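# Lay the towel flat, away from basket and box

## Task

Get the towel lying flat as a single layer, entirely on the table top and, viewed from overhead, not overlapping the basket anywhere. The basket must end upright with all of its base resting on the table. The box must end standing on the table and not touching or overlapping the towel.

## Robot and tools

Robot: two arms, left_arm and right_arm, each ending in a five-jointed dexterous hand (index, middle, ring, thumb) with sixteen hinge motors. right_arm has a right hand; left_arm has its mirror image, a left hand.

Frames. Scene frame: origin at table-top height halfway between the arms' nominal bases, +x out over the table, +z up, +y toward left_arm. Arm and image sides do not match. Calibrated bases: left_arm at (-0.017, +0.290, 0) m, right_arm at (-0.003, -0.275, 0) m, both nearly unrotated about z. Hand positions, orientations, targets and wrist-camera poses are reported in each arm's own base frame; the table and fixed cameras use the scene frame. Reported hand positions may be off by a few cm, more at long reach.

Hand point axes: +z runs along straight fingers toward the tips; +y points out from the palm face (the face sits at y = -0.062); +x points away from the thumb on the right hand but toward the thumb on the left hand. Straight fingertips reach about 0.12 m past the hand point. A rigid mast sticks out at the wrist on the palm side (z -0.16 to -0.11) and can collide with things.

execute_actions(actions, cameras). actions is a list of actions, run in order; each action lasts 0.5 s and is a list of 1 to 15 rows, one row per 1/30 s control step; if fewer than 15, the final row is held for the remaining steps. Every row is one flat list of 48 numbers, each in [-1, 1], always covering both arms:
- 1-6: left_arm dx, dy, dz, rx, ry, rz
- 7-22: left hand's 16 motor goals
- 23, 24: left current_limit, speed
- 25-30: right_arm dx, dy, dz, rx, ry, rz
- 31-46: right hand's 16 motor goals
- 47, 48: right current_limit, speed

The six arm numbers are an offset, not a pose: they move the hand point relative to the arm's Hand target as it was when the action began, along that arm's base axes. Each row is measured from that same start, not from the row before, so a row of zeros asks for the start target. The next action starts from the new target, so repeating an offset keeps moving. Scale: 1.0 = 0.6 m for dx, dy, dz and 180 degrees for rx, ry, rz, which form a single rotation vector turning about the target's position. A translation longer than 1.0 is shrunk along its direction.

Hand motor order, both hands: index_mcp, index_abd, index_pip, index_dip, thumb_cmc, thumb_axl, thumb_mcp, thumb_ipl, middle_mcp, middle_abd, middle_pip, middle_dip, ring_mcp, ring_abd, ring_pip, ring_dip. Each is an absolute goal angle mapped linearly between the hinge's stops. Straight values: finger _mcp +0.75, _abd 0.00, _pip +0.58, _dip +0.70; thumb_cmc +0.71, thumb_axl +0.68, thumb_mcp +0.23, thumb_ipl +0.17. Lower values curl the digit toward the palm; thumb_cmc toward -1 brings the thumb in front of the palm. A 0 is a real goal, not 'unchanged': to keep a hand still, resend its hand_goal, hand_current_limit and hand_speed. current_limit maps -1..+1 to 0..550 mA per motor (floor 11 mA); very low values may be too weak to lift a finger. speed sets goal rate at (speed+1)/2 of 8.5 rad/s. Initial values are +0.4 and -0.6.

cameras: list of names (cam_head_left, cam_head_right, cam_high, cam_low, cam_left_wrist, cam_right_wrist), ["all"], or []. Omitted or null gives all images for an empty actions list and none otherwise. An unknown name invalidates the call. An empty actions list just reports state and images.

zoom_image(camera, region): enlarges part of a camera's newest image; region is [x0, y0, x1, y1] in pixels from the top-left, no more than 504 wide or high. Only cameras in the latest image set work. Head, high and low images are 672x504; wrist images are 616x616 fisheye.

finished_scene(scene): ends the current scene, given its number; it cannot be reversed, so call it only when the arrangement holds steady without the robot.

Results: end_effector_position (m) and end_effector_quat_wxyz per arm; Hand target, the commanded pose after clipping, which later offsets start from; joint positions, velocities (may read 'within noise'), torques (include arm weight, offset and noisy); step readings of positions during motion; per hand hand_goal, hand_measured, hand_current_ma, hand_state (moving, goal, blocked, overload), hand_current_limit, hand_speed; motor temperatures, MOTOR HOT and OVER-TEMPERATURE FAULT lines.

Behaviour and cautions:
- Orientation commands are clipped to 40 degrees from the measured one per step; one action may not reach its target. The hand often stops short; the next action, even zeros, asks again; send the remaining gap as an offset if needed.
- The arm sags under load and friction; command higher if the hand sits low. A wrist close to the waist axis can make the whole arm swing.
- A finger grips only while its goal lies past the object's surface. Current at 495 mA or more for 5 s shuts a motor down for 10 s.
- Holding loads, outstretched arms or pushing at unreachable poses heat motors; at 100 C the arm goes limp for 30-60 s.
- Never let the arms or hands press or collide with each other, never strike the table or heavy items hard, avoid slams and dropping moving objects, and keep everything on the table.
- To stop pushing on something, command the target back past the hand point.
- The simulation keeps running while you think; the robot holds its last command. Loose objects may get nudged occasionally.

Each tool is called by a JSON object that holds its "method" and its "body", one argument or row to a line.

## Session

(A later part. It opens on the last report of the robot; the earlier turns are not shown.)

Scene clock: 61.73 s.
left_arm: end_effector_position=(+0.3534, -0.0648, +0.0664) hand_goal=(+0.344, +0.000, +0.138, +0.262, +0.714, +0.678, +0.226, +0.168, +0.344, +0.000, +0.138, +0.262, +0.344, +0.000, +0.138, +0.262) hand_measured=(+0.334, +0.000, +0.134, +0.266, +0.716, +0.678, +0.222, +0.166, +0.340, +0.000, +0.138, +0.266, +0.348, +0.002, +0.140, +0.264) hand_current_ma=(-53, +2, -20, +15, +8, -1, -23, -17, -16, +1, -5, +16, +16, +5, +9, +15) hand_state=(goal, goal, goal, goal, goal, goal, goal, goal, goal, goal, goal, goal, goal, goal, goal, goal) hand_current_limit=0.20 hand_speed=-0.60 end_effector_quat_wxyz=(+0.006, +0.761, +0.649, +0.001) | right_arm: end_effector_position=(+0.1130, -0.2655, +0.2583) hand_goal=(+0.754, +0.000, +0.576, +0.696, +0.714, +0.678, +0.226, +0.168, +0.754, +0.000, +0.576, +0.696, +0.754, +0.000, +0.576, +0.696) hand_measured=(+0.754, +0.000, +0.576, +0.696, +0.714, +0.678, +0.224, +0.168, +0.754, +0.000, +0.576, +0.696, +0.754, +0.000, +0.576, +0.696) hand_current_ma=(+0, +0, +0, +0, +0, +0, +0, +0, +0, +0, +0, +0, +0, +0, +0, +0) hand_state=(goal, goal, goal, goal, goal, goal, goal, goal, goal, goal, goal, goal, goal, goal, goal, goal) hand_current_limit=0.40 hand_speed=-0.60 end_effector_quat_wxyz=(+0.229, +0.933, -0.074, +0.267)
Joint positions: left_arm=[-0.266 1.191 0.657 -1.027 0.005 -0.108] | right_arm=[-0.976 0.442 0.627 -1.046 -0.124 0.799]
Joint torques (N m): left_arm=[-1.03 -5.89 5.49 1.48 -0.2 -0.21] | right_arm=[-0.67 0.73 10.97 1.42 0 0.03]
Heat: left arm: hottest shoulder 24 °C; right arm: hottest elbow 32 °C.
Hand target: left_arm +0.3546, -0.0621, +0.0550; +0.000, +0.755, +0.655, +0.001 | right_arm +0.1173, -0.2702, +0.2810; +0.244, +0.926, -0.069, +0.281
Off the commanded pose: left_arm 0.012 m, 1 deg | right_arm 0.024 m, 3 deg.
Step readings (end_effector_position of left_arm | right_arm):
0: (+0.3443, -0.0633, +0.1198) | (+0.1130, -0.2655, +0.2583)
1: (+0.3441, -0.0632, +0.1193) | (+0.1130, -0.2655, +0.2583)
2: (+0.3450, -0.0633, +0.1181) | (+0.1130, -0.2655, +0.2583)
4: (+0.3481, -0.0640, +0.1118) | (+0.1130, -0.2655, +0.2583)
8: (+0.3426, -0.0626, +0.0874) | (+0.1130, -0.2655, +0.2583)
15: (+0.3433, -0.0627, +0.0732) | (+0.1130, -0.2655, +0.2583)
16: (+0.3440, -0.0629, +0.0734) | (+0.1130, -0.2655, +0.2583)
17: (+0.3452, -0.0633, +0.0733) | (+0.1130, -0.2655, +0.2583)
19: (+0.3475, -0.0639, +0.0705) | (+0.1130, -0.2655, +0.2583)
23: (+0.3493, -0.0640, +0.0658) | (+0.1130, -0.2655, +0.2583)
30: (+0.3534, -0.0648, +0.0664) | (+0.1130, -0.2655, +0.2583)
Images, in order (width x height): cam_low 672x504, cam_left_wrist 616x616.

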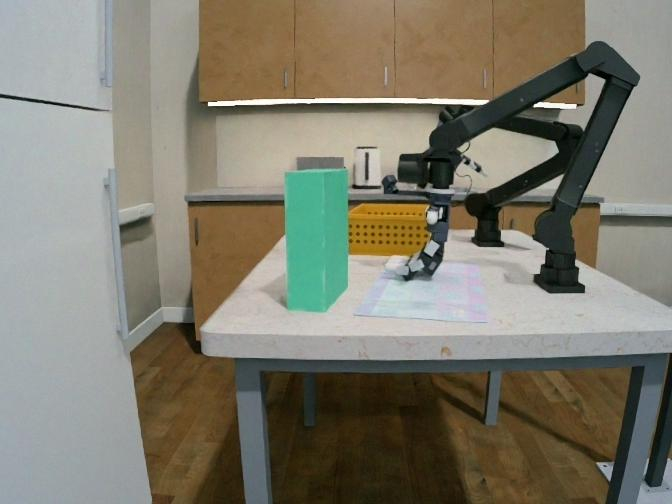

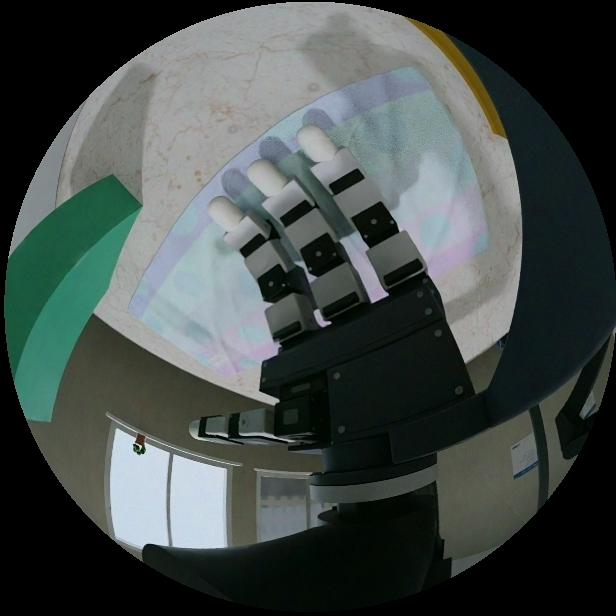

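{"method": "execute_actions", "body": {
  "actions": [
    [[0,0,0.06,0,0,0, 0.205,0,0.285,0.696,0.714,0.678,0.226,0.168,0.205,0,0.285,0.696,0.205,0,0.285,0.696,0.2,-0.6, 0,0,0,0,0,0, 0.754,0,0.576,0.696,0.714,0.678,0.226,0.168,0.754,0,0.576,0.696,0.754,0,0.576,0.696,0.4,-0.6]],
    [[0.01,0,-0.03,0,0,0, 0.205,0,0.285,0.696,0.714,0.678,0.226,0.168,0.205,0,0.285,0.696,0.205,0,0.285,0.696,0.2,-0.6, 0,0,0,0,0,0, 0.754,0,0.576,0.696,0.714,0.678,0.226,0.168,0.754,0,0.576,0.696,0.754,0,0.576,0.696,0.4,-0.6]],
    [[0,0,-0.02,0,0,0, 0.205,0,0.285,0.696,0.714,0.678,0.226,0.168,0.205,0,0.285,0.696,0.205,0,0.285,0.696,0.2,-0.6, 0,0,0,0,0,0, 0.754,0,0.576,0.696,0.714,0.678,0.226,0.168,0.754,0,0.576,0.696,0.754,0,0.576,0.696,0.4,-0.6]]
  ],
  "cameras": ["cam_low","cam_left_wrist"]
}}

{"method": "zoom_image", "body": {
  "camera": "cam_low",
  "region": [340, 180, 500, 330]
}}

Scene clock: 64.20 s.
left_arm: end_effector_position=(+0.3497, -0.0638, +0.0633) hand_goal=(+0.206, +0.000, +0.286, +0.696, +0.714, +0.678, +0.226, +0.168, +0.206, +0.000, +0.286, +0.696, +0.206, +0.000, +0.286, +0.696) hand_measured=(+0.202, +0.000, +0.280, +0.694, +0.716, +0.678, +0.222, +0.166, +0.204, +0.000, +0.282, +0.694, +0.208, +0.002, +0.284, +0.694) hand_current_ma=(-23, +2, -28, -11, +8, -1, -23, -17, -5, +1, -15, -12, +6, +5, -6, -11) hand_state=(goal, goal, goal, goal, goal, goal, goal, goal, goal, goal, goal, goal, goal, goal, goal, goal) hand_current_limit=0.20 hand_speed=-0.60 end_effector_quat_wxyz=(-0.007, +0.761, +0.649, -0.008) | right_arm: end_effector_position=(+0.1130, -0.2655, +0.2583) hand_goal=(+0.754, +0.000, +0.576, +0.696, +0.714, +0.678, +0.226, +0.168, +0.754, +0.000, +0.576, +0.696, +0.754, +0.000, +0.576, +0.696) hand_measured=(+0.754, +0.000, +0.576, +0.696, +0.714, +0.678, +0.224, +0.168, +0.754, +0.000, +0.576, +0.696, +0.754, +0.000, +0.576, +0.696) hand_current_ma=(+0, +0, +0, +0, +0, +0, +0, +0, +0, +0, +0, +0, +0, +0, +0, +0) hand_state=(goal, goal, goal, goal, goal, goal, goal, goal, goal, goal, goal, goal, goal, goal, goal, goal) hand_current_limit=0.40 hand_speed=-0.60 end_effector_quat_wxyz=(+0.229, +0.933, -0.074, +0.267)
Joint positions: left_arm=[-0.266 1.203 0.665 -1.053 0.005 -0.108] | right_arm=[-0.976 0.442 0.627 -1.046 -0.124 0.799]
Joint torques (N m): left_arm=[-0.62 -6.24 6.52 1.85 -0.19 -0.15] | right_arm=[-0.85 1.2 10.97 1.51 -0.04 0.07]
Heat: left arm: hottest shoulder 24 °C; right arm: hottest elbow 32 °C.
Hand target: left_arm +0.3606, -0.0621, +0.0610; +0.000, +0.755, +0.655, +0.001 | right_arm +0.1173, -0.2702, +0.2810; +0.244, +0.926, -0.069, +0.281
Off the commanded pose: left_arm 0.011 m, 2 deg | right_arm 0.024 m, 3 deg.
Step readings (end_effector_position of left_arm | right_arm):
0: (+0.3534, -0.0648, +0.0664) | (+0.1130, -0.2655, +0.2583)
1: (+0.3534, -0.0648, +0.0664) | (+0.1130, -0.2655, +0.2583)
2: (+0.3530, -0.0647, +0.0657) | (+0.1130, -0.2655, +0.2583)
4: (+0.3487, -0.0638, +0.0647) | (+0.1130, -0.2655, +0.2583)
8: (+0.3385, -0.0610, +0.0635) | (+0.1130, -0.2655, +0.2583)
15: (+0.3382, -0.0609, +0.0697) | (+0.1130, -0.2655, +0.2583)
16: (+0.3388, -0.0611, +0.0703) | (+0.1130, -0.2655, +0.2583)
17: (+0.3388, -0.0611, +0.0703) | (+0.1130, -0.2655, +0.2583)
19: (+0.3390, -0.0612, +0.0695) | (+0.1130, -0.2655, +0.2583)
23: (+0.3411, -0.0616, +0.0654) | (+0.1130, -0.2655, +0.2583)
30: (+0.3421, -0.0617, +0.0652) | (+0.1130, -0.2655, +0.2583)
31: (+0.3424, -0.0618, +0.0653) | (+0.1130, -0.2655, +0.2583)
32: (+0.3431, -0.0620, +0.0651) | (+0.1130, -0.2655, +0.2583)
34: (+0.3454, -0.0626, +0.0643) | (+0.1130, -0.2655, +0.2583)
38: (+0.3483, -0.0634, +0.0634) | (+0.1130, -0.2655, +0.2583)
45: (+0.3497, -0.0638, +0.0633) | (+0.1130, -0.2655, +0.2583)
Images, in order (width x height): cam_low 672x504, cam_left_wrist 616x616.

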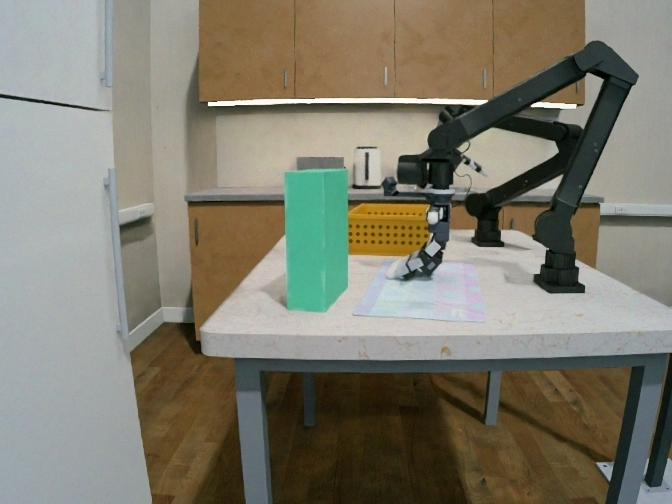

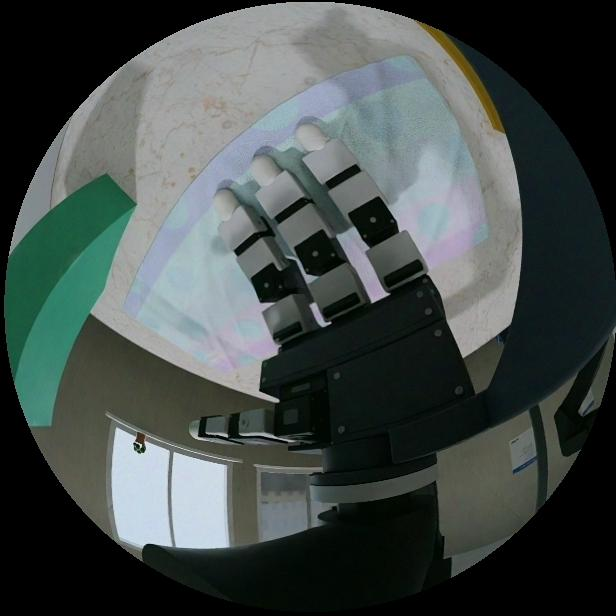

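Scaled by 3.150 from the camera's 672x504 image, which has a finer 960x720 frame.

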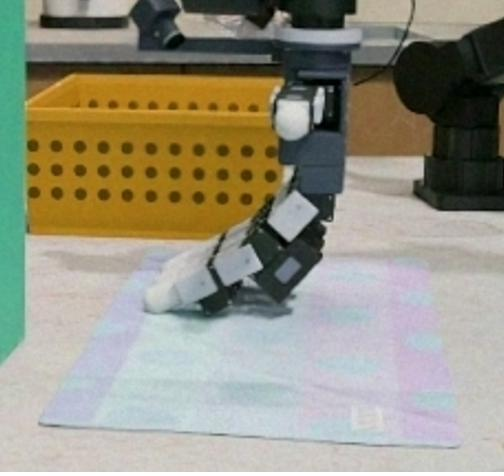

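{"method": "execute_actions", "body": {
  "actions": [
    [[-0.04,0.004,-0.01,0,0,0, 0.18,0,0.285,0.696,0.714,0.678,0.226,0.168,0.18,0,0.285,0.696,0.18,0,0.285,0.696,0.2,-0.6, 0,0,0,0,0,0, 0.754,0,0.576,0.696,0.714,0.678,0.226,0.168,0.754,0,0.576,0.696,0.754,0,0.576,0.696,0.4,-0.6]],
    [[-0.05,0.005,0,0,0,0, 0.18,0,0.285,0.696,0.714,0.678,0.226,0.168,0.18,0,0.285,0.696,0.18,0,0.285,0.696,0.2,-0.6, 0,0,0,0,0,0, 0.754,0,0.576,0.696,0.714,0.678,0.226,0.168,0.754,0,0.576,0.696,0.754,0,0.576,0.696,0.4,-0.6]]
  ],
  "cameras": ["cam_low","cam_left_wrist","cam_head_left"]
}}

{"method": "zoom_image", "body": {
  "camera": "cam_low",
  "region": [340, 180, 500, 330]
}}

{"method": "zoom_image", "body": {
  "camera": "cam_left_wrist",
  "region": [100, 30, 520, 390]
}}

Scene clock: 66.10 s.
left_arm: end_effector_position=(+0.3143, -0.0564, +0.0581) hand_goal=(+0.180, +0.000, +0.286, +0.696, +0.714, +0.678, +0.226, +0.168, +0.180, +0.000, +0.286, +0.696, +0.180, +0.000, +0.286, +0.696) hand_measured=(+0.166, +0.000, +0.276, +0.694, +0.716, +0.678, +0.222, +0.166, +0.172, +0.000, +0.280, +0.694, +0.180, +0.002, +0.282, +0.694) hand_current_ma=(-79, +2, -45, -11, +7, -1, -23, -17, -39, +1, -34, -12, -5, +5, -15, -11) hand_state=(goal, goal, goal, goal, goal, goal, goal, goal, goal, goal, goal, goal, goal, goal, goal, goal) hand_current_limit=0.20 hand_speed=-0.60 end_effector_quat_wxyz=(+0.010, +0.759, +0.651, +0.005) | right_arm: end_effector_position=(+0.1130, -0.2655, +0.2583) hand_goal=(+0.754, +0.000, +0.576, +0.696, +0.714, +0.678, +0.226, +0.168, +0.754, +0.000, +0.576, +0.696, +0.754, +0.000, +0.576, +0.696) hand_measured=(+0.754, +0.000, +0.576, +0.696, +0.714, +0.678, +0.224, +0.168, +0.754, +0.000, +0.576, +0.696, +0.754, +0.000, +0.576, +0.696) hand_current_ma=(+0, +0, +0, +0, +0, +0, +0, +0, +0, +0, +0, +0, +0, +0, +0, +0) hand_state=(goal, goal, goal, goal, goal, goal, goal, goal, goal, goal, goal, goal, goal, goal, goal, goal) hand_current_limit=0.40 hand_speed=-0.60 end_effector_quat_wxyz=(+0.229, +0.933, -0.074, +0.267)
Joint positions: left_arm=[-0.279 1.073 0.547 -1.024 0.003 -0.126] | right_arm=[-0.976 0.442 0.627 -1.046 -0.124 0.799]
Joint torques (N m): left_arm=[-1.55 -6.18 5.78 -0.43 -0.18 -0.24] | right_arm=[-0.91 0.85 11.02 1.42 -0.02 0.06]
Heat: left arm: hottest shoulder 24 °C; right arm: hottest elbow 32 °C.
Hand target: left_arm +0.3066, -0.0567, +0.0550; +0.000, +0.755, +0.655, +0.001 | right_arm +0.1173, -0.2702, +0.2810; +0.244, +0.926, -0.069, +0.281
Off the commanded pose: left_arm 0.008 m, 1 deg | right_arm 0.024 m, 3 deg.
Step readings (end_effector_position of left_arm | right_arm):
0: (+0.3497, -0.0638, +0.0633) | (+0.1130, -0.2655, +0.2583)
1: (+0.3497, -0.0638, +0.0633) | (+0.1130, -0.2655, +0.2583)
2: (+0.3491, -0.0636, +0.0623) | (+0.1130, -0.2655, +0.2583)
4: (+0.3467, -0.0631, +0.0588) | (+0.1130, -0.2655, +0.2583)
8: (+0.3411, -0.0621, +0.0580) | (+0.1130, -0.2655, +0.2583)
15: (+0.3384, -0.0613, +0.0578) | (+0.1130, -0.2655, +0.2583)
16: (+0.3383, -0.0612, +0.0578) | (+0.1130, -0.2655, +0.2583)
17: (+0.3383, -0.0612, +0.0579) | (+0.1130, -0.2655, +0.2583)
19: (+0.3335, -0.0597, +0.0574) | (+0.1130, -0.2655, +0.2583)
23: (+0.3187, -0.0566, +0.0586) | (+0.1130, -0.2655, +0.2583)
30: (+0.3148, -0.0562, +0.0583) | (+0.1130, -0.2655, +0.2583)
Images, in order (width x height): cam_head_left 672x504, cam_low 672x504, cam_left_wrist 616x616.

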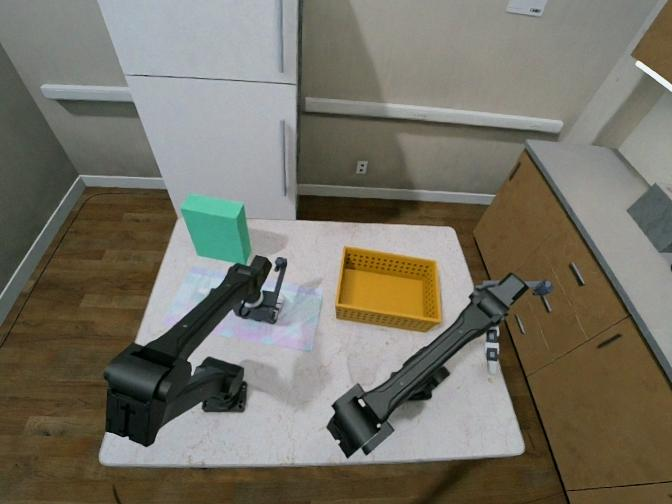

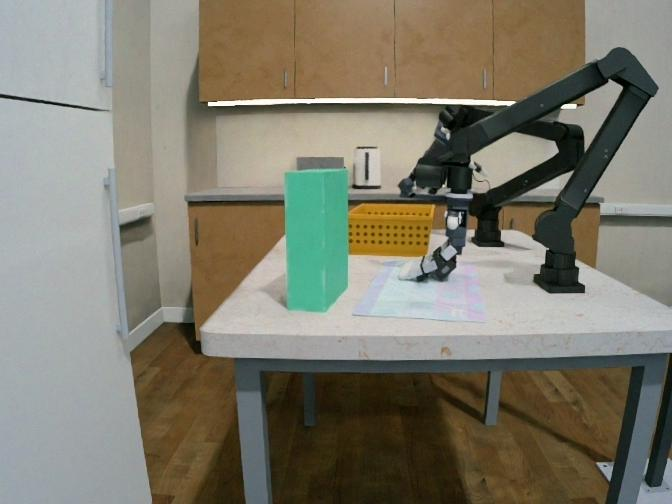

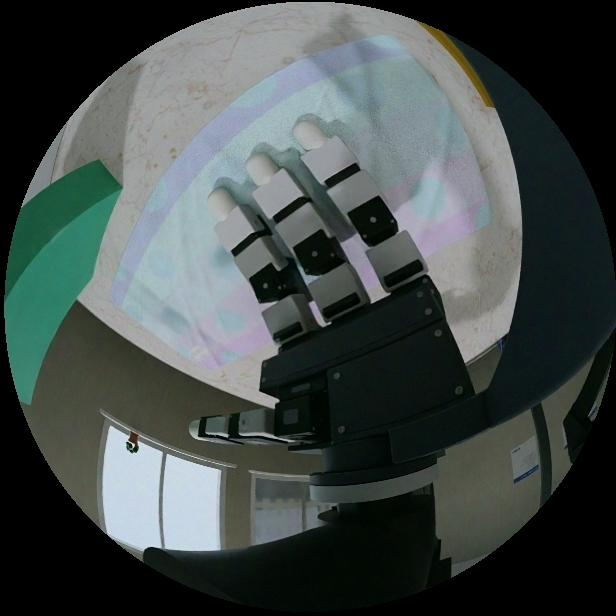

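Scaled by 3.150 from the camera's 672x504 image, which has a finer 960x720 frame.

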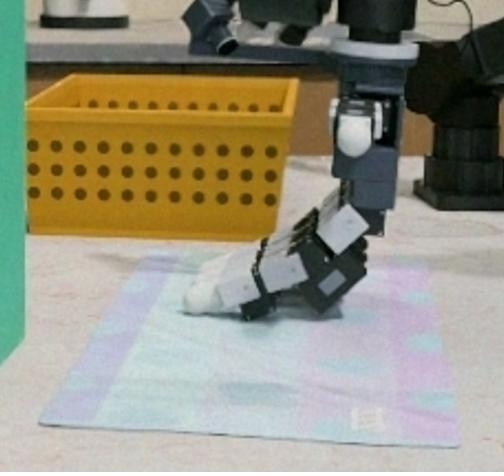

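Scaled by 1.200 from the camera's 616x616 image, which has a finer 880x880 frame.

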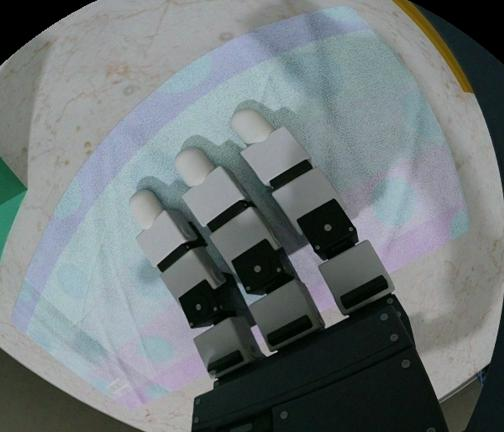

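{"method": "execute_actions", "body": {
  "actions": [
    [[0,0,0.05,0,0,0, 0.205,0,0.285,0.696,0.714,0.678,0.226,0.168,0.205,0,0.285,0.696,0.205,0,0.285,0.696,0.2,-0.6, 0,0,0,0,0,0, 0.754,0,0.576,0.696,0.714,0.678,0.226,0.168,0.754,0,0.576,0.696,0.754,0,0.576,0.696,0.4,-0.6]],
    [[0.09,-0.01,0,0,0,0, 0.205,0,0.285,0.696,0.714,0.678,0.226,0.168,0.205,0,0.285,0.696,0.205,0,0.285,0.696,0.2,-0.6, 0,0,0,0,0,0, 0.754,0,0.576,0.696,0.714,0.678,0.226,0.168,0.754,0,0.576,0.696,0.754,0,0.576,0.696,0.4,-0.6]],
    [[0,0,-0.045,0,0,0, 0.205,0,0.285,0.696,0.714,0.678,0.226,0.168,0.205,0,0.285,0.696,0.205,0,0.285,0.696,0.4,-0.6, 0,0,0,0,0,0, 0.754,0,0.576,0.696,0.714,0.678,0.226,0.168,0.754,0,0.576,0.696,0.754,0,0.576,0.696,0.4,-0.6]],
    [[0,0,0,0,0,0, 0.12,0,0.285,0.696,0.714,0.678,0.226,0.168,0.12,0,0.285,0.696,0.12,0,0.285,0.696,0.4,-0.6, 0,0,0,0,0,0, 0.754,0,0.576,0.696,0.714,0.678,0.226,0.168,0.754,0,0.576,0.696,0.754,0,0.576,0.696,0.4,-0.6]]
  ],
  "cameras": ["cam_low","cam_left_wrist"]
}}

{"method": "zoom_image", "body": {
  "camera": "cam_low",
  "region": [340, 180, 500, 330]
}}

{"method": "zoom_image", "body": {
  "camera": "cam_left_wrist",
  "region": [100, 30, 520, 390]
}}

{"method": "execute_actions", "body": {
  "actions": [
    [[-0.05,0.004,0,0,0,0, 0.12,0,0.285,0.696,0.714,0.678,0.226,0.168,0.12,0,0.285,0.696,0.12,0,0.285,0.696,0.4,-0.6, 0,0,0,0,0,0, 0.754,0,0.576,0.696,0.714,0.678,0.226,0.168,0.754,0,0.576,0.696,0.754,0,0.576,0.696,0.4,-0.6]],
    [[-0.05,0.005,0,0,0,0, 0.12,0,0.285,0.696,0.714,0.678,0.226,0.168,0.12,0,0.285,0.696,0.12,0,0.285,0.696,0.4,-0.6, 0,0,0,0,0,0, 0.754,0,0.576,0.696,0.714,0.678,0.226,0.168,0.754,0,0.576,0.696,0.754,0,0.576,0.696,0.4,-0.6]]
  ],
  "cameras": ["cam_low","cam_left_wrist","cam_head_left"]
}}

{"method": "zoom_image", "body": {
  "camera": "cam_low",
  "region": [340, 180, 500, 330]
}}

{"method": "zoom_image", "body": {
  "camera": "cam_left_wrist",
  "region": [100, 30, 520, 390]
}}

Scene clock: 69.13 s.
left_arm: end_effector_position=(+0.3512, -0.0660, +0.0557) hand_goal=(+0.120, +0.000, +0.286, +0.696, +0.714, +0.678, +0.226, +0.168, +0.120, +0.000, +0.286, +0.696, +0.120, +0.000, +0.286, +0.696) hand_measured=(+0.132, +0.000, +0.286, +0.694, +0.716, +0.678, +0.222, +0.166, +0.134, +0.000, +0.286, +0.694, +0.136, +0.002, +0.286, +0.694) hand_current_ma=(+66, +2, -3, -11, +5, -1, -23, -17, +71, +1, -2, -12, +85, +5, -2, -11) hand_state=(goal, goal, goal, goal, goal, goal, goal, goal, goal, goal, goal, goal, goal, goal, goal, goal) hand_current_limit=0.40 hand_speed=-0.60 end_effector_quat_wxyz=(-0.009, +0.755, +0.655, -0.008) | right_arm: end_effector_position=(+0.1130, -0.2655, +0.2583) hand_goal=(+0.754, +0.000, +0.576, +0.696, +0.714, +0.678, +0.226, +0.168, +0.754, +0.000, +0.576, +0.696, +0.754, +0.000, +0.576, +0.696) hand_measured=(+0.754, +0.000, +0.576, +0.696, +0.714, +0.678, +0.224, +0.168, +0.754, +0.000, +0.576, +0.696, +0.754, +0.000, +0.576, +0.696) hand_current_ma=(+0, +0, +0, +0, +0, +0, +0, +0, +0, +0, +0, +0, +0, +0, +0, +0) hand_state=(goal, goal, goal, goal, goal, goal, goal, goal, goal, goal, goal, goal, goal, goal, goal, goal) hand_current_limit=0.40 hand_speed=-0.60 end_effector_quat_wxyz=(+0.229, +0.933, -0.074, +0.267)
Joint positions: left_arm=[-0.279 1.228 0.662 -1.03 0.003 -0.137] | right_arm=[-0.976 0.442 0.627 -1.046 -0.124 0.799]
Joint torques (N m): left_arm=[0.03 -7.82 6.3 1.32 -0.16 0.16] | right_arm=[-0.62 0.85 10.97 1.4 -0.01 0.08]
Heat: left arm: hottest shoulder 24 °C; right arm: hottest elbow 32 °C.
Hand target: left_arm +0.3606, -0.0627, +0.0580; +0.000, +0.755, +0.655, +0.001 | right_arm +0.1173, -0.2702, +0.2810; +0.244, +0.926, -0.069, +0.281
Off the commanded pose: left_arm 0.010 m, 1 deg | right_arm 0.024 m, 3 deg.
Step readings (end_effector_position of left_arm | right_arm):
0: (+0.3143, -0.0564, +0.0581) | (+0.1130, -0.2655, +0.2583)
1: (+0.3143, -0.0564, +0.0581) | (+0.1130, -0.2655, +0.2583)
2: (+0.3140, -0.0563, +0.0584) | (+0.1130, -0.2655, +0.2583)
4: (+0.3097, -0.0550, +0.0606) | (+0.1130, -0.2655, +0.2583)
8: (+0.2976, -0.0514, +0.0646) | (+0.1130, -0.2655, +0.2583)
15: (+0.2936, -0.0503, +0.0654) | (+0.1130, -0.2655, +0.2583)
16: (+0.2936, -0.0503, +0.0654) | (+0.1130, -0.2655, +0.2583)
17: (+0.2949, -0.0506, +0.0664) | (+0.1130, -0.2655, +0.2583)
19: (+0.3031, -0.0522, +0.0684) | (+0.1130, -0.2655, +0.2583)
23: (+0.3270, -0.0592, +0.0703) | (+0.1130, -0.2655, +0.2583)
30: (+0.3358, -0.0624, +0.0683) | (+0.1130, -0.2655, +0.2583)
31: (+0.3362, -0.0625, +0.0685) | (+0.1130, -0.2655, +0.2583)
32: (+0.3376, -0.0629, +0.0684) | (+0.1130, -0.2655, +0.2583)
34: (+0.3426, -0.0638, +0.0675) | (+0.1130, -0.2655, +0.2583)
38: (+0.3490, -0.0654, +0.0629) | (+0.1130, -0.2655, +0.2583)
45: (+0.3517, -0.0661, +0.0628) | (+0.1130, -0.2655, +0.2583)
46: (+0.3517, -0.0661, +0.0628) | (+0.1130, -0.2655, +0.2583)
47: (+0.3518, -0.0662, +0.0624) | (+0.1130, -0.2655, +0.2583)
49: (+0.3525, -0.0664, +0.0603) | (+0.1130, -0.2655, +0.2583)
53: (+0.3520, -0.0662, +0.0568) | (+0.1130, -0.2655, +0.2583)
60: (+0.3512, -0.0660, +0.0557) | (+0.1130, -0.2655, +0.2583)
Images, in order (width x height): cam_low 672x504, cam_left_wrist 616x616.

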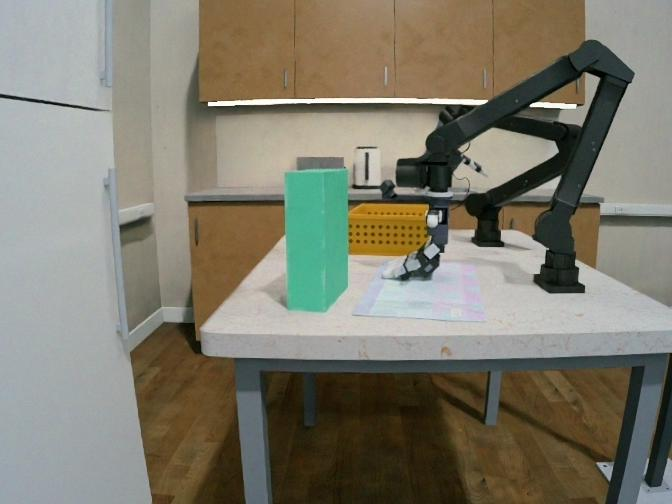

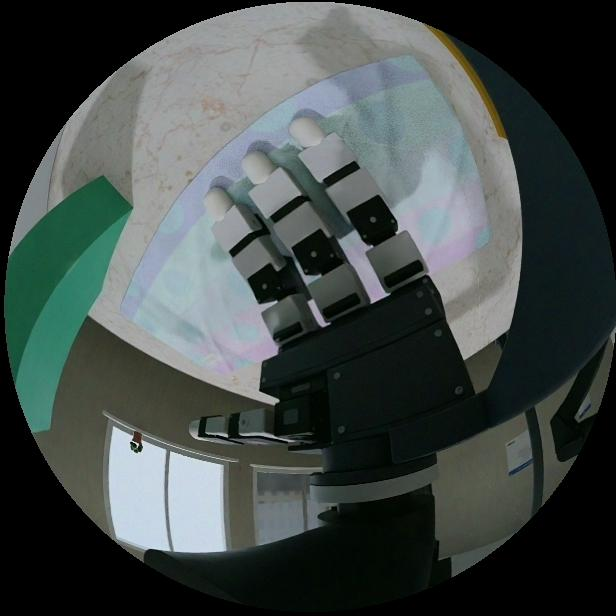

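Scaled by 3.150 from the camera's 672x504 image, which has a finer 960x720 frame.

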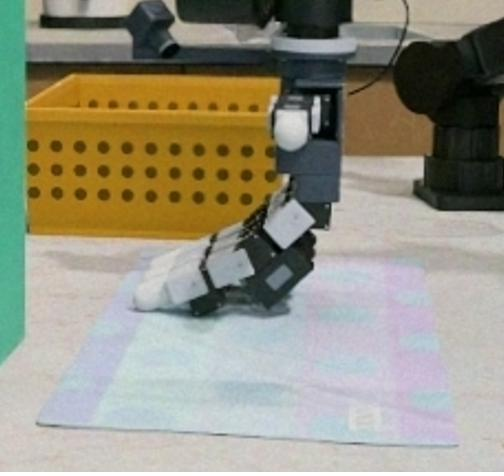

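Scaled by 1.200 from the camera's 616x616 image, which has a finer 880x880 frame.

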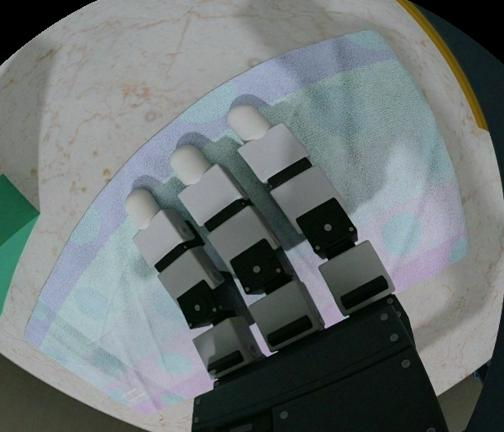

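Scene clock: 70.57 s.
left_arm: end_effector_position=(+0.3029, -0.0556, +0.0547) hand_goal=(+0.120, +0.000, +0.286, +0.696, +0.714, +0.678, +0.226, +0.168, +0.120, +0.000, +0.286, +0.696, +0.120, +0.000, +0.286, +0.696) hand_measured=(+0.120, +0.000, +0.284, +0.694, +0.714, +0.678, +0.222, +0.166, +0.124, +0.000, +0.286, +0.694, +0.128, +0.002, +0.286, +0.694) hand_current_ma=(-3, +2, -12, -11, +3, -1, -23, -17, +20, +1, -3, -12, +39, +5, -2, -11) hand_state=(goal, goal, goal, goal, goal, goal, goal, goal, goal, goal, goal, goal, goal, goal, goal, goal) hand_current_limit=0.40 hand_speed=-0.60 end_effector_quat_wxyz=(+0.001, +0.759, +0.651, -0.001) | right_arm: end_effector_position=(+0.1130, -0.2655, +0.2583) hand_goal=(+0.754, +0.000, +0.576, +0.696, +0.714, +0.678, +0.226, +0.168, +0.754, +0.000, +0.576, +0.696, +0.754, +0.000, +0.576, +0.696) hand_measured=(+0.754, +0.000, +0.576, +0.696, +0.714, +0.678, +0.224, +0.168, +0.754, +0.000, +0.576, +0.696, +0.754, +0.000, +0.576, +0.696) hand_current_ma=(+0, +0, +0, +0, +0, +0, +0, +0, +0, +0, +0, +0, +0, +0, +0, +0) hand_state=(goal, goal, goal, goal, goal, goal, goal, goal, goal, goal, goal, goal, goal, goal, goal, goal) hand_current_limit=0.40 hand_speed=-0.60 end_effector_quat_wxyz=(+0.229, +0.933, -0.074, +0.267)
Joint positions: left_arm=[-0.289 1.056 0.532 -1.047 0.003 -0.137] | right_arm=[-0.976 0.442 0.627 -1.046 -0.124 0.799]
Joint torques (N m): left_arm=[-1.61 -6.42 6.3 -0.24 -0.16 -0.24] | right_arm=[-0.26 0.56 11.04 1.5 0 0.05]
Heat: left arm: hottest shoulder 24 °C; right arm: hottest elbow 32 °C.
Hand target: left_arm +0.3006, -0.0573, +0.0580; +0.000, +0.755, +0.655, +0.001 | right_arm +0.1173, -0.2702, +0.2810; +0.244, +0.926, -0.069, +0.281
Off the commanded pose: left_arm 0.004 m, 1 deg | right_arm 0.024 m, 3 deg.
Step readings (end_effector_position of left_arm | right_arm):
0: (+0.3512, -0.0660, +0.0557) | (+0.1130, -0.2655, +0.2583)
1: (+0.3512, -0.0660, +0.0557) | (+0.1130, -0.2655, +0.2583)
2: (+0.3503, -0.0658, +0.0551) | (+0.1130, -0.2655, +0.2583)
4: (+0.3456, -0.0652, +0.0539) | (+0.1130, -0.2655, +0.2583)
8: (+0.3329, -0.0616, +0.0544) | (+0.1130, -0.2655, +0.2583)
15: (+0.3299, -0.0607, +0.0550) | (+0.1130, -0.2655, +0.2583)
16: (+0.3293, -0.0605, +0.0544) | (+0.1130, -0.2655, +0.2583)
17: (+0.3282, -0.0602, +0.0541) | (+0.1130, -0.2655, +0.2583)
19: (+0.3231, -0.0588, +0.0545) | (+0.1130, -0.2655, +0.2583)
23: (+0.3089, -0.0559, +0.0547) | (+0.1130, -0.2655, +0.2583)
30: (+0.3029, -0.0557, +0.0547) | (+0.1130, -0.2655, +0.2583)
Images, in order (width x height): cam_head_left 672x504, cam_low 672x504, cam_left_wrist 616x616.

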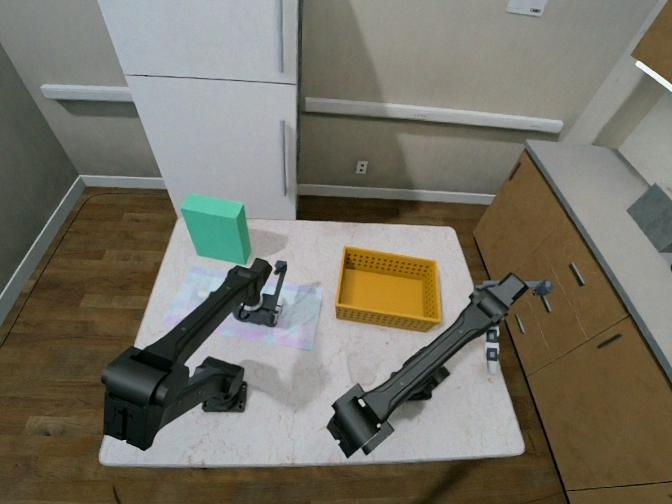

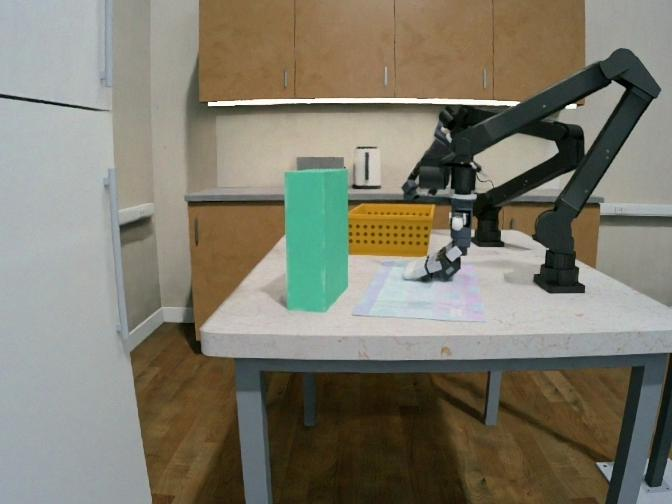

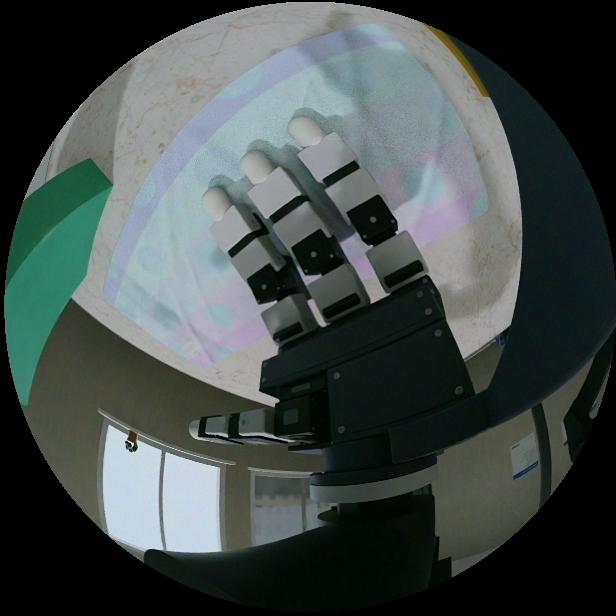

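Scaled by 3.150 from the camera's 672x504 image, which has a finer 960x720 frame.

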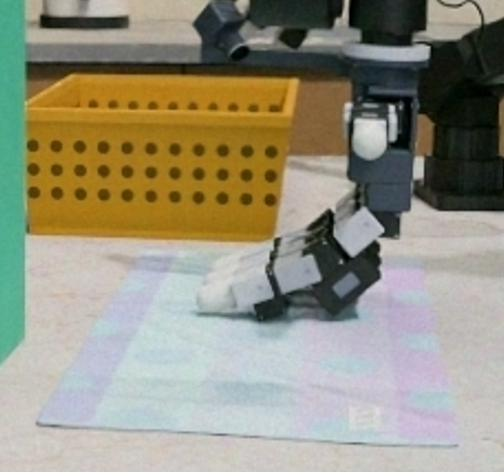

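Scaled by 1.200 from the camera's 616x616 image, which has a finer 880x880 frame.

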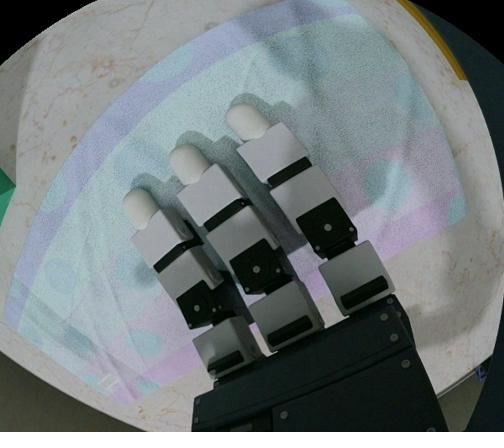

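{"method": "execute_actions", "body": {
  "actions": [
    [[0,0,0.12,0,0,0, 0.55,0,0.358,0.551,0.714,0.678,0.226,0.168,0.55,0,0.358,0.551,0.55,0,0.358,0.551,0.6,-0.6, 0,0,0,0,0,0, 0.754,0,0.576,0.696,0.714,0.678,0.226,0.168,0.754,0,0.576,0.696,0.754,0,0.576,0.696,0.4,-0.6]],
    [[0.1,-0.01,0,0,0,0, 0.55,0,0.358,0.551,0.714,0.678,0.226,0.168,0.55,0,0.358,0.551,0.55,0,0.358,0.551,0.6,-0.6, 0,0,0,0,0,0, 0.754,0,0.576,0.696,0.714,0.678,0.226,0.168,0.754,0,0.576,0.696,0.754,0,0.576,0.696,0.4,-0.6]],
    [[0.045,0,-0.03,0,0,0, 0.55,0,0.358,0.551,0.714,0.678,0.226,0.168,0.55,0,0.358,0.551,0.55,0,0.358,0.551,0.6,-0.6, 0,0,0,0,0,0, 0.754,0,0.576,0.696,0.714,0.678,0.226,0.168,0.754,0,0.576,0.696,0.754,0,0.576,0.696,0.4,-0.6]],
    [[0,0,-0.03,0,0,0, 0.55,0,0.358,0.551,0.714,0.678,0.226,0.168,0.55,0,0.358,0.551,0.55,0,0.358,0.551,0.6,-0.6, 0,0,0,0,0,0, 0.754,0,0.576,0.696,0.714,0.678,0.226,0.168,0.754,0,0.576,0.696,0.754,0,0.576,0.696,0.4,-0.6]]
  ],
  "cameras": ["cam_low","cam_left_wrist"]
}}

{"method": "zoom_image", "body": {
  "camera": "cam_low",
  "region": [340, 180, 500, 330]
}}

Scene clock: 73.63 s.
left_arm: end_effector_position=(+0.3669, -0.0617, +0.0996) hand_goal=(+0.550, +0.000, +0.358, +0.552, +0.714, +0.678, +0.226, +0.168, +0.550, +0.000, +0.358, +0.552, +0.550, +0.000, +0.358, +0.552) hand_measured=(+0.580, -0.014, +0.358, +0.550, +0.714, +0.678, +0.222, +0.166, +0.554, -0.002, +0.358, +0.552, +0.552, +0.000, +0.358, +0.554) hand_current_ma=(+160, -57, +2, -5, +2, -1, -24, -17, +19, -9, -5, +4, +14, -1, -4, +8) hand_state=(blocked, goal, goal, goal, goal, goal, goal, goal, goal, goal, goal, goal, goal, goal, goal, goal) hand_current_limit=0.60 hand_speed=-0.60 end_effector_quat_wxyz=(-0.018, +0.751, +0.660, -0.008) | right_arm: end_effector_position=(+0.1130, -0.2655, +0.2583) hand_goal=(+0.754, +0.000, +0.576, +0.696, +0.714, +0.678, +0.226, +0.168, +0.754, +0.000, +0.576, +0.696, +0.754, +0.000, +0.576, +0.696) hand_measured=(+0.754, +0.000, +0.576, +0.696, +0.714, +0.678, +0.224, +0.168, +0.754, +0.000, +0.576, +0.696, +0.754, +0.000, +0.576, +0.696) hand_current_ma=(+0, +0, +0, +0, +0, +0, +0, +0, +0, +0, +0, +0, +0, +0, +0, +0) hand_state=(goal, goal, goal, goal, goal, goal, goal, goal, goal, goal, goal, goal, goal, goal, goal, goal) hand_current_limit=0.40 hand_speed=-0.60 end_effector_quat_wxyz=(+0.229, +0.933, -0.074, +0.267)
Joint positions: left_arm=[-0.259 1.209 0.78 -1.18 -0.006 -0.131] | right_arm=[-0.976 0.442 0.627 -1.046 -0.124 0.799]
Joint torques (N m): left_arm=[0.09 -5.66 6.86 2.99 -0.15 0.31] | right_arm=[-0.85 0.79 10.86 1.61 0 0.07]
Heat: left arm: hottest shoulder 24 °C; right arm: hottest elbow 33 °C.
Hand target: left_arm +0.3876, -0.0633, +0.0940; +0.000, +0.755, +0.655, +0.001 | right_arm +0.1173, -0.2702, +0.2810; +0.244, +0.926, -0.069, +0.281
Off the commanded pose: left_arm 0.022 m, 2 deg | right_arm 0.024 m, 3 deg.
Step readings (end_effector_position of left_arm | right_arm):
0: (+0.3029, -0.0556, +0.0547) | (+0.1130, -0.2655, +0.2583)
1: (+0.3025, -0.0555, +0.0546) | (+0.1130, -0.2655, +0.2583)
2: (+0.3023, -0.0554, +0.0566) | (+0.1130, -0.2655, +0.2583)
4: (+0.2980, -0.0541, +0.0675) | (+0.1130, -0.2655, +0.2583)
8: (+0.2926, -0.0516, +0.0933) | (+0.1130, -0.2655, +0.2583)
15: (+0.2903, -0.0509, +0.1090) | (+0.1130, -0.2655, +0.2583)
16: (+0.2901, -0.0509, +0.1094) | (+0.1130, -0.2655, +0.2583)
17: (+0.2911, -0.0512, +0.1095) | (+0.1130, -0.2655, +0.2583)
19: (+0.2997, -0.0537, +0.1111) | (+0.1130, -0.2655, +0.2583)
23: (+0.3267, -0.0614, +0.1130) | (+0.1130, -0.2655, +0.2583)
30: (+0.3364, -0.0623, +0.1097) | (+0.1130, -0.2655, +0.2583)
31: (+0.3370, -0.0625, +0.1103) | (+0.1130, -0.2655, +0.2583)
32: (+0.3377, -0.0627, +0.1095) | (+0.1130, -0.2655, +0.2583)
34: (+0.3441, -0.0623, +0.1078) | (+0.1130, -0.2655, +0.2583)
38: (+0.3571, -0.0612, +0.0980) | (+0.1130, -0.2655, +0.2583)
45: (+0.3628, -0.0622, +0.0987) | (+0.1130, -0.2655, +0.2583)
46: (+0.3628, -0.0622, +0.0987) | (+0.1130, -0.2655, +0.2583)
47: (+0.3632, -0.0623, +0.0988) | (+0.1130, -0.2655, +0.2583)
49: (+0.3648, -0.0622, +0.0988) | (+0.1130, -0.2655, +0.2583)
53: (+0.3664, -0.0621, +0.0994) | (+0.1130, -0.2655, +0.2583)
60: (+0.3668, -0.0619, +0.0995) | (+0.1130, -0.2655, +0.2583)
Images, in order (width x height): cam_low 672x504, cam_left_wrist 616x616.

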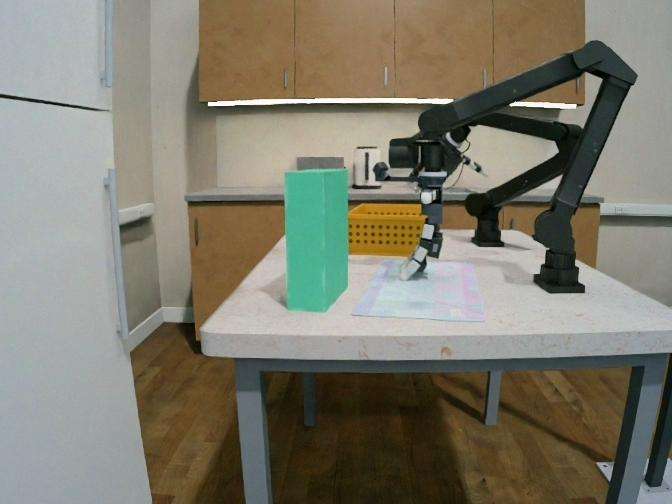

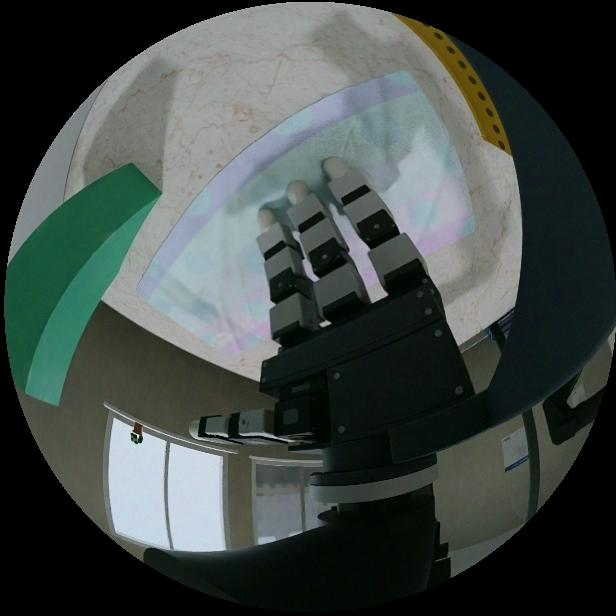

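Scaled by 3.150 from the camera's 672x504 image, which has a finer 960x720 frame.

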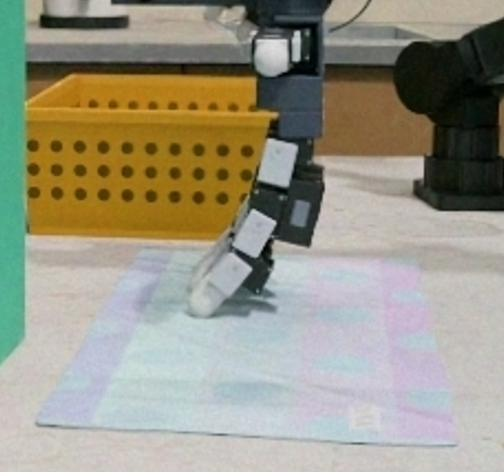

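{"method": "execute_actions", "body": {
  "actions": [
    [[-0.03,0,-0.04,0,0,0, 0.50,0,0.358,0.551,0.714,0.678,0.226,0.168,0.50,0,0.358,0.551,0.50,0,0.358,0.551,0.6,-0.6, 0,0,0,0,0,0, 0.754,0,0.576,0.696,0.714,0.678,0.226,0.168,0.754,0,0.576,0.696,0.754,0,0.576,0.696,0.4,-0.6]],
    [[-0.04,0.005,0,0,0,0, 0.50,0,0.358,0.551,0.714,0.678,0.226,0.168,0.50,0,0.358,0.551,0.50,0,0.358,0.551,0.6,-0.6, 0,0,0,0,0,0, 0.754,0,0.576,0.696,0.714,0.678,0.226,0.168,0.754,0,0.576,0.696,0.754,0,0.576,0.696,0.4,-0.6]],
    [[-0.05,0.005,0,0,0,0, 0.50,0,0.358,0.551,0.714,0.678,0.226,0.168,0.50,0,0.358,0.551,0.50,0,0.358,0.551,0.6,-0.6, 0,0,0,0,0,0, 0.754,0,0.576,0.696,0.714,0.678,0.226,0.168,0.754,0,0.576,0.696,0.754,0,0.576,0.696,0.4,-0.6]]
  ],
  "cameras": ["cam_low","cam_left_wrist"]
}}

{"method": "zoom_image", "body": {
  "camera": "cam_low",
  "region": [340, 180, 500, 330]
}}

Scene clock: 75.83 s.
left_arm: end_effector_position=(+0.3333, -0.0552, +0.0886) hand_goal=(+0.500, +0.000, +0.358, +0.552, +0.714, +0.678, +0.226, +0.168, +0.500, +0.000, +0.358, +0.552, +0.500, +0.000, +0.358, +0.552) hand_measured=(+0.468, -0.018, +0.336, +0.538, +0.714, +0.678, +0.222, +0.166, +0.472, +0.002, +0.338, +0.540, +0.472, +0.004, +0.342, +0.544) hand_current_ma=(-164, -74, -108, -73, +2, -1, -24, -17, -152, +10, -94, -60, -145, +14, -76, -42) hand_state=(blocked, goal, blocked, goal, goal, goal, goal, goal, blocked, goal, goal, goal, blocked, goal, goal, goal) hand_current_limit=0.60 hand_speed=-0.60 end_effector_quat_wxyz=(+0.023, +0.753, +0.657, +0.020) | right_arm: end_effector_position=(+0.1130, -0.2655, +0.2583) hand_goal=(+0.754, +0.000, +0.576, +0.696, +0.714, +0.678, +0.226, +0.168, +0.754, +0.000, +0.576, +0.696, +0.754, +0.000, +0.576, +0.696) hand_measured=(+0.754, +0.000, +0.576, +0.696, +0.714, +0.678, +0.224, +0.168, +0.754, +0.000, +0.576, +0.696, +0.754, +0.000, +0.576, +0.696) hand_current_ma=(+0, +0, +0, +0, +0, +0, +0, +0, +0, +0, +0, +0, +0, +0, +0, +0) hand_state=(goal, goal, goal, goal, goal, goal, goal, goal, goal, goal, goal, goal, goal, goal, goal, goal) hand_current_limit=0.40 hand_speed=-0.60 end_effector_quat_wxyz=(+0.229, +0.933, -0.074, +0.267)
Joint positions: left_arm=[-0.266 1.056 0.614 -1.068 -0.008 -0.131] | right_arm=[-0.976 0.442 0.627 -1.046 -0.124 0.799]
Joint torques (N m): left_arm=[-1.73 -5.07 4.62 0.01 -0.08 -0.19] | right_arm=[-0.44 0.32 11.02 1.42 -0.04 0.07]
Heat: left arm: hottest shoulder 24 °C; right arm: hottest elbow 33 °C.
Hand target: left_arm +0.3156, -0.0573, +0.0700; +0.000, +0.755, +0.655, +0.001 | right_arm +0.1173, -0.2702, +0.2810; +0.244, +0.926, -0.069, +0.281
Off the commanded pose: left_arm 0.026 m, 4 deg | right_arm 0.024 m, 3 deg.
Step readings (end_effector_position of left_arm | right_arm):
0: (+0.3669, -0.0617, +0.0996) | (+0.1130, -0.2655, +0.2583)
1: (+0.3669, -0.0617, +0.0996) | (+0.1130, -0.2655, +0.2583)
2: (+0.3674, -0.0618, +0.0993) | (+0.1130, -0.2655, +0.2583)
4: (+0.3651, -0.0609, +0.0975) | (+0.1130, -0.2655, +0.2583)
8: (+0.3574, -0.0589, +0.0942) | (+0.1130, -0.2655, +0.2583)
15: (+0.3564, -0.0586, +0.0936) | (+0.1130, -0.2655, +0.2583)
16: (+0.3558, -0.0585, +0.0935) | (+0.1130, -0.2655, +0.2583)
17: (+0.3551, -0.0583, +0.0933) | (+0.1130, -0.2655, +0.2583)
19: (+0.3521, -0.0575, +0.0928) | (+0.1130, -0.2655, +0.2583)
23: (+0.3468, -0.0566, +0.0912) | (+0.1130, -0.2655, +0.2583)
30: (+0.3462, -0.0565, +0.0907) | (+0.1130, -0.2655, +0.2583)
31: (+0.3462, -0.0565, +0.0912) | (+0.1130, -0.2655, +0.2583)
32: (+0.3449, -0.0561, +0.0903) | (+0.1130, -0.2655, +0.2583)
34: (+0.3408, -0.0556, +0.0898) | (+0.1130, -0.2655, +0.2583)
38: (+0.3345, -0.0550, +0.0894) | (+0.1130, -0.2655, +0.2583)
45: (+0.3339, -0.0553, +0.0892) | (+0.1130, -0.2655, +0.2583)
Images, in order (width x height): cam_low 672x504, cam_left_wrist 616x616.

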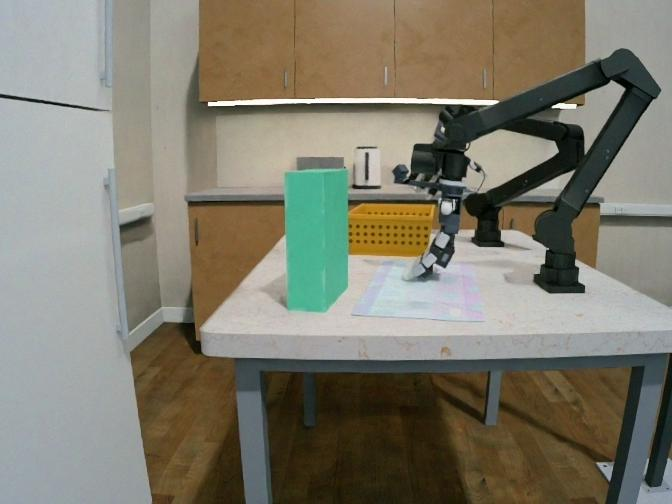

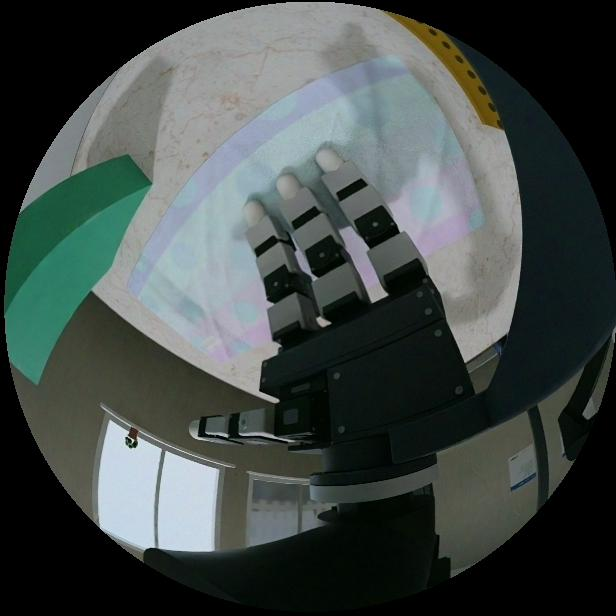

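Scaled by 3.150 from the camera's 672x504 image, which has a finer 960x720 frame.

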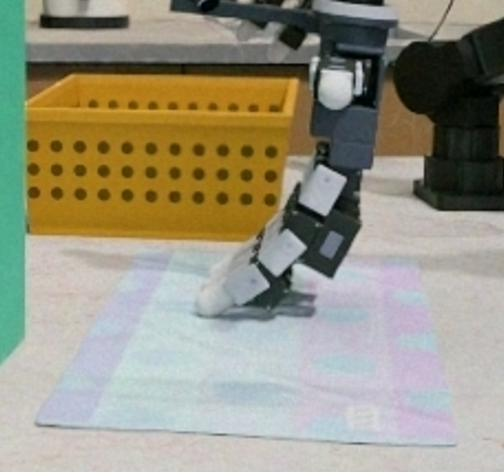

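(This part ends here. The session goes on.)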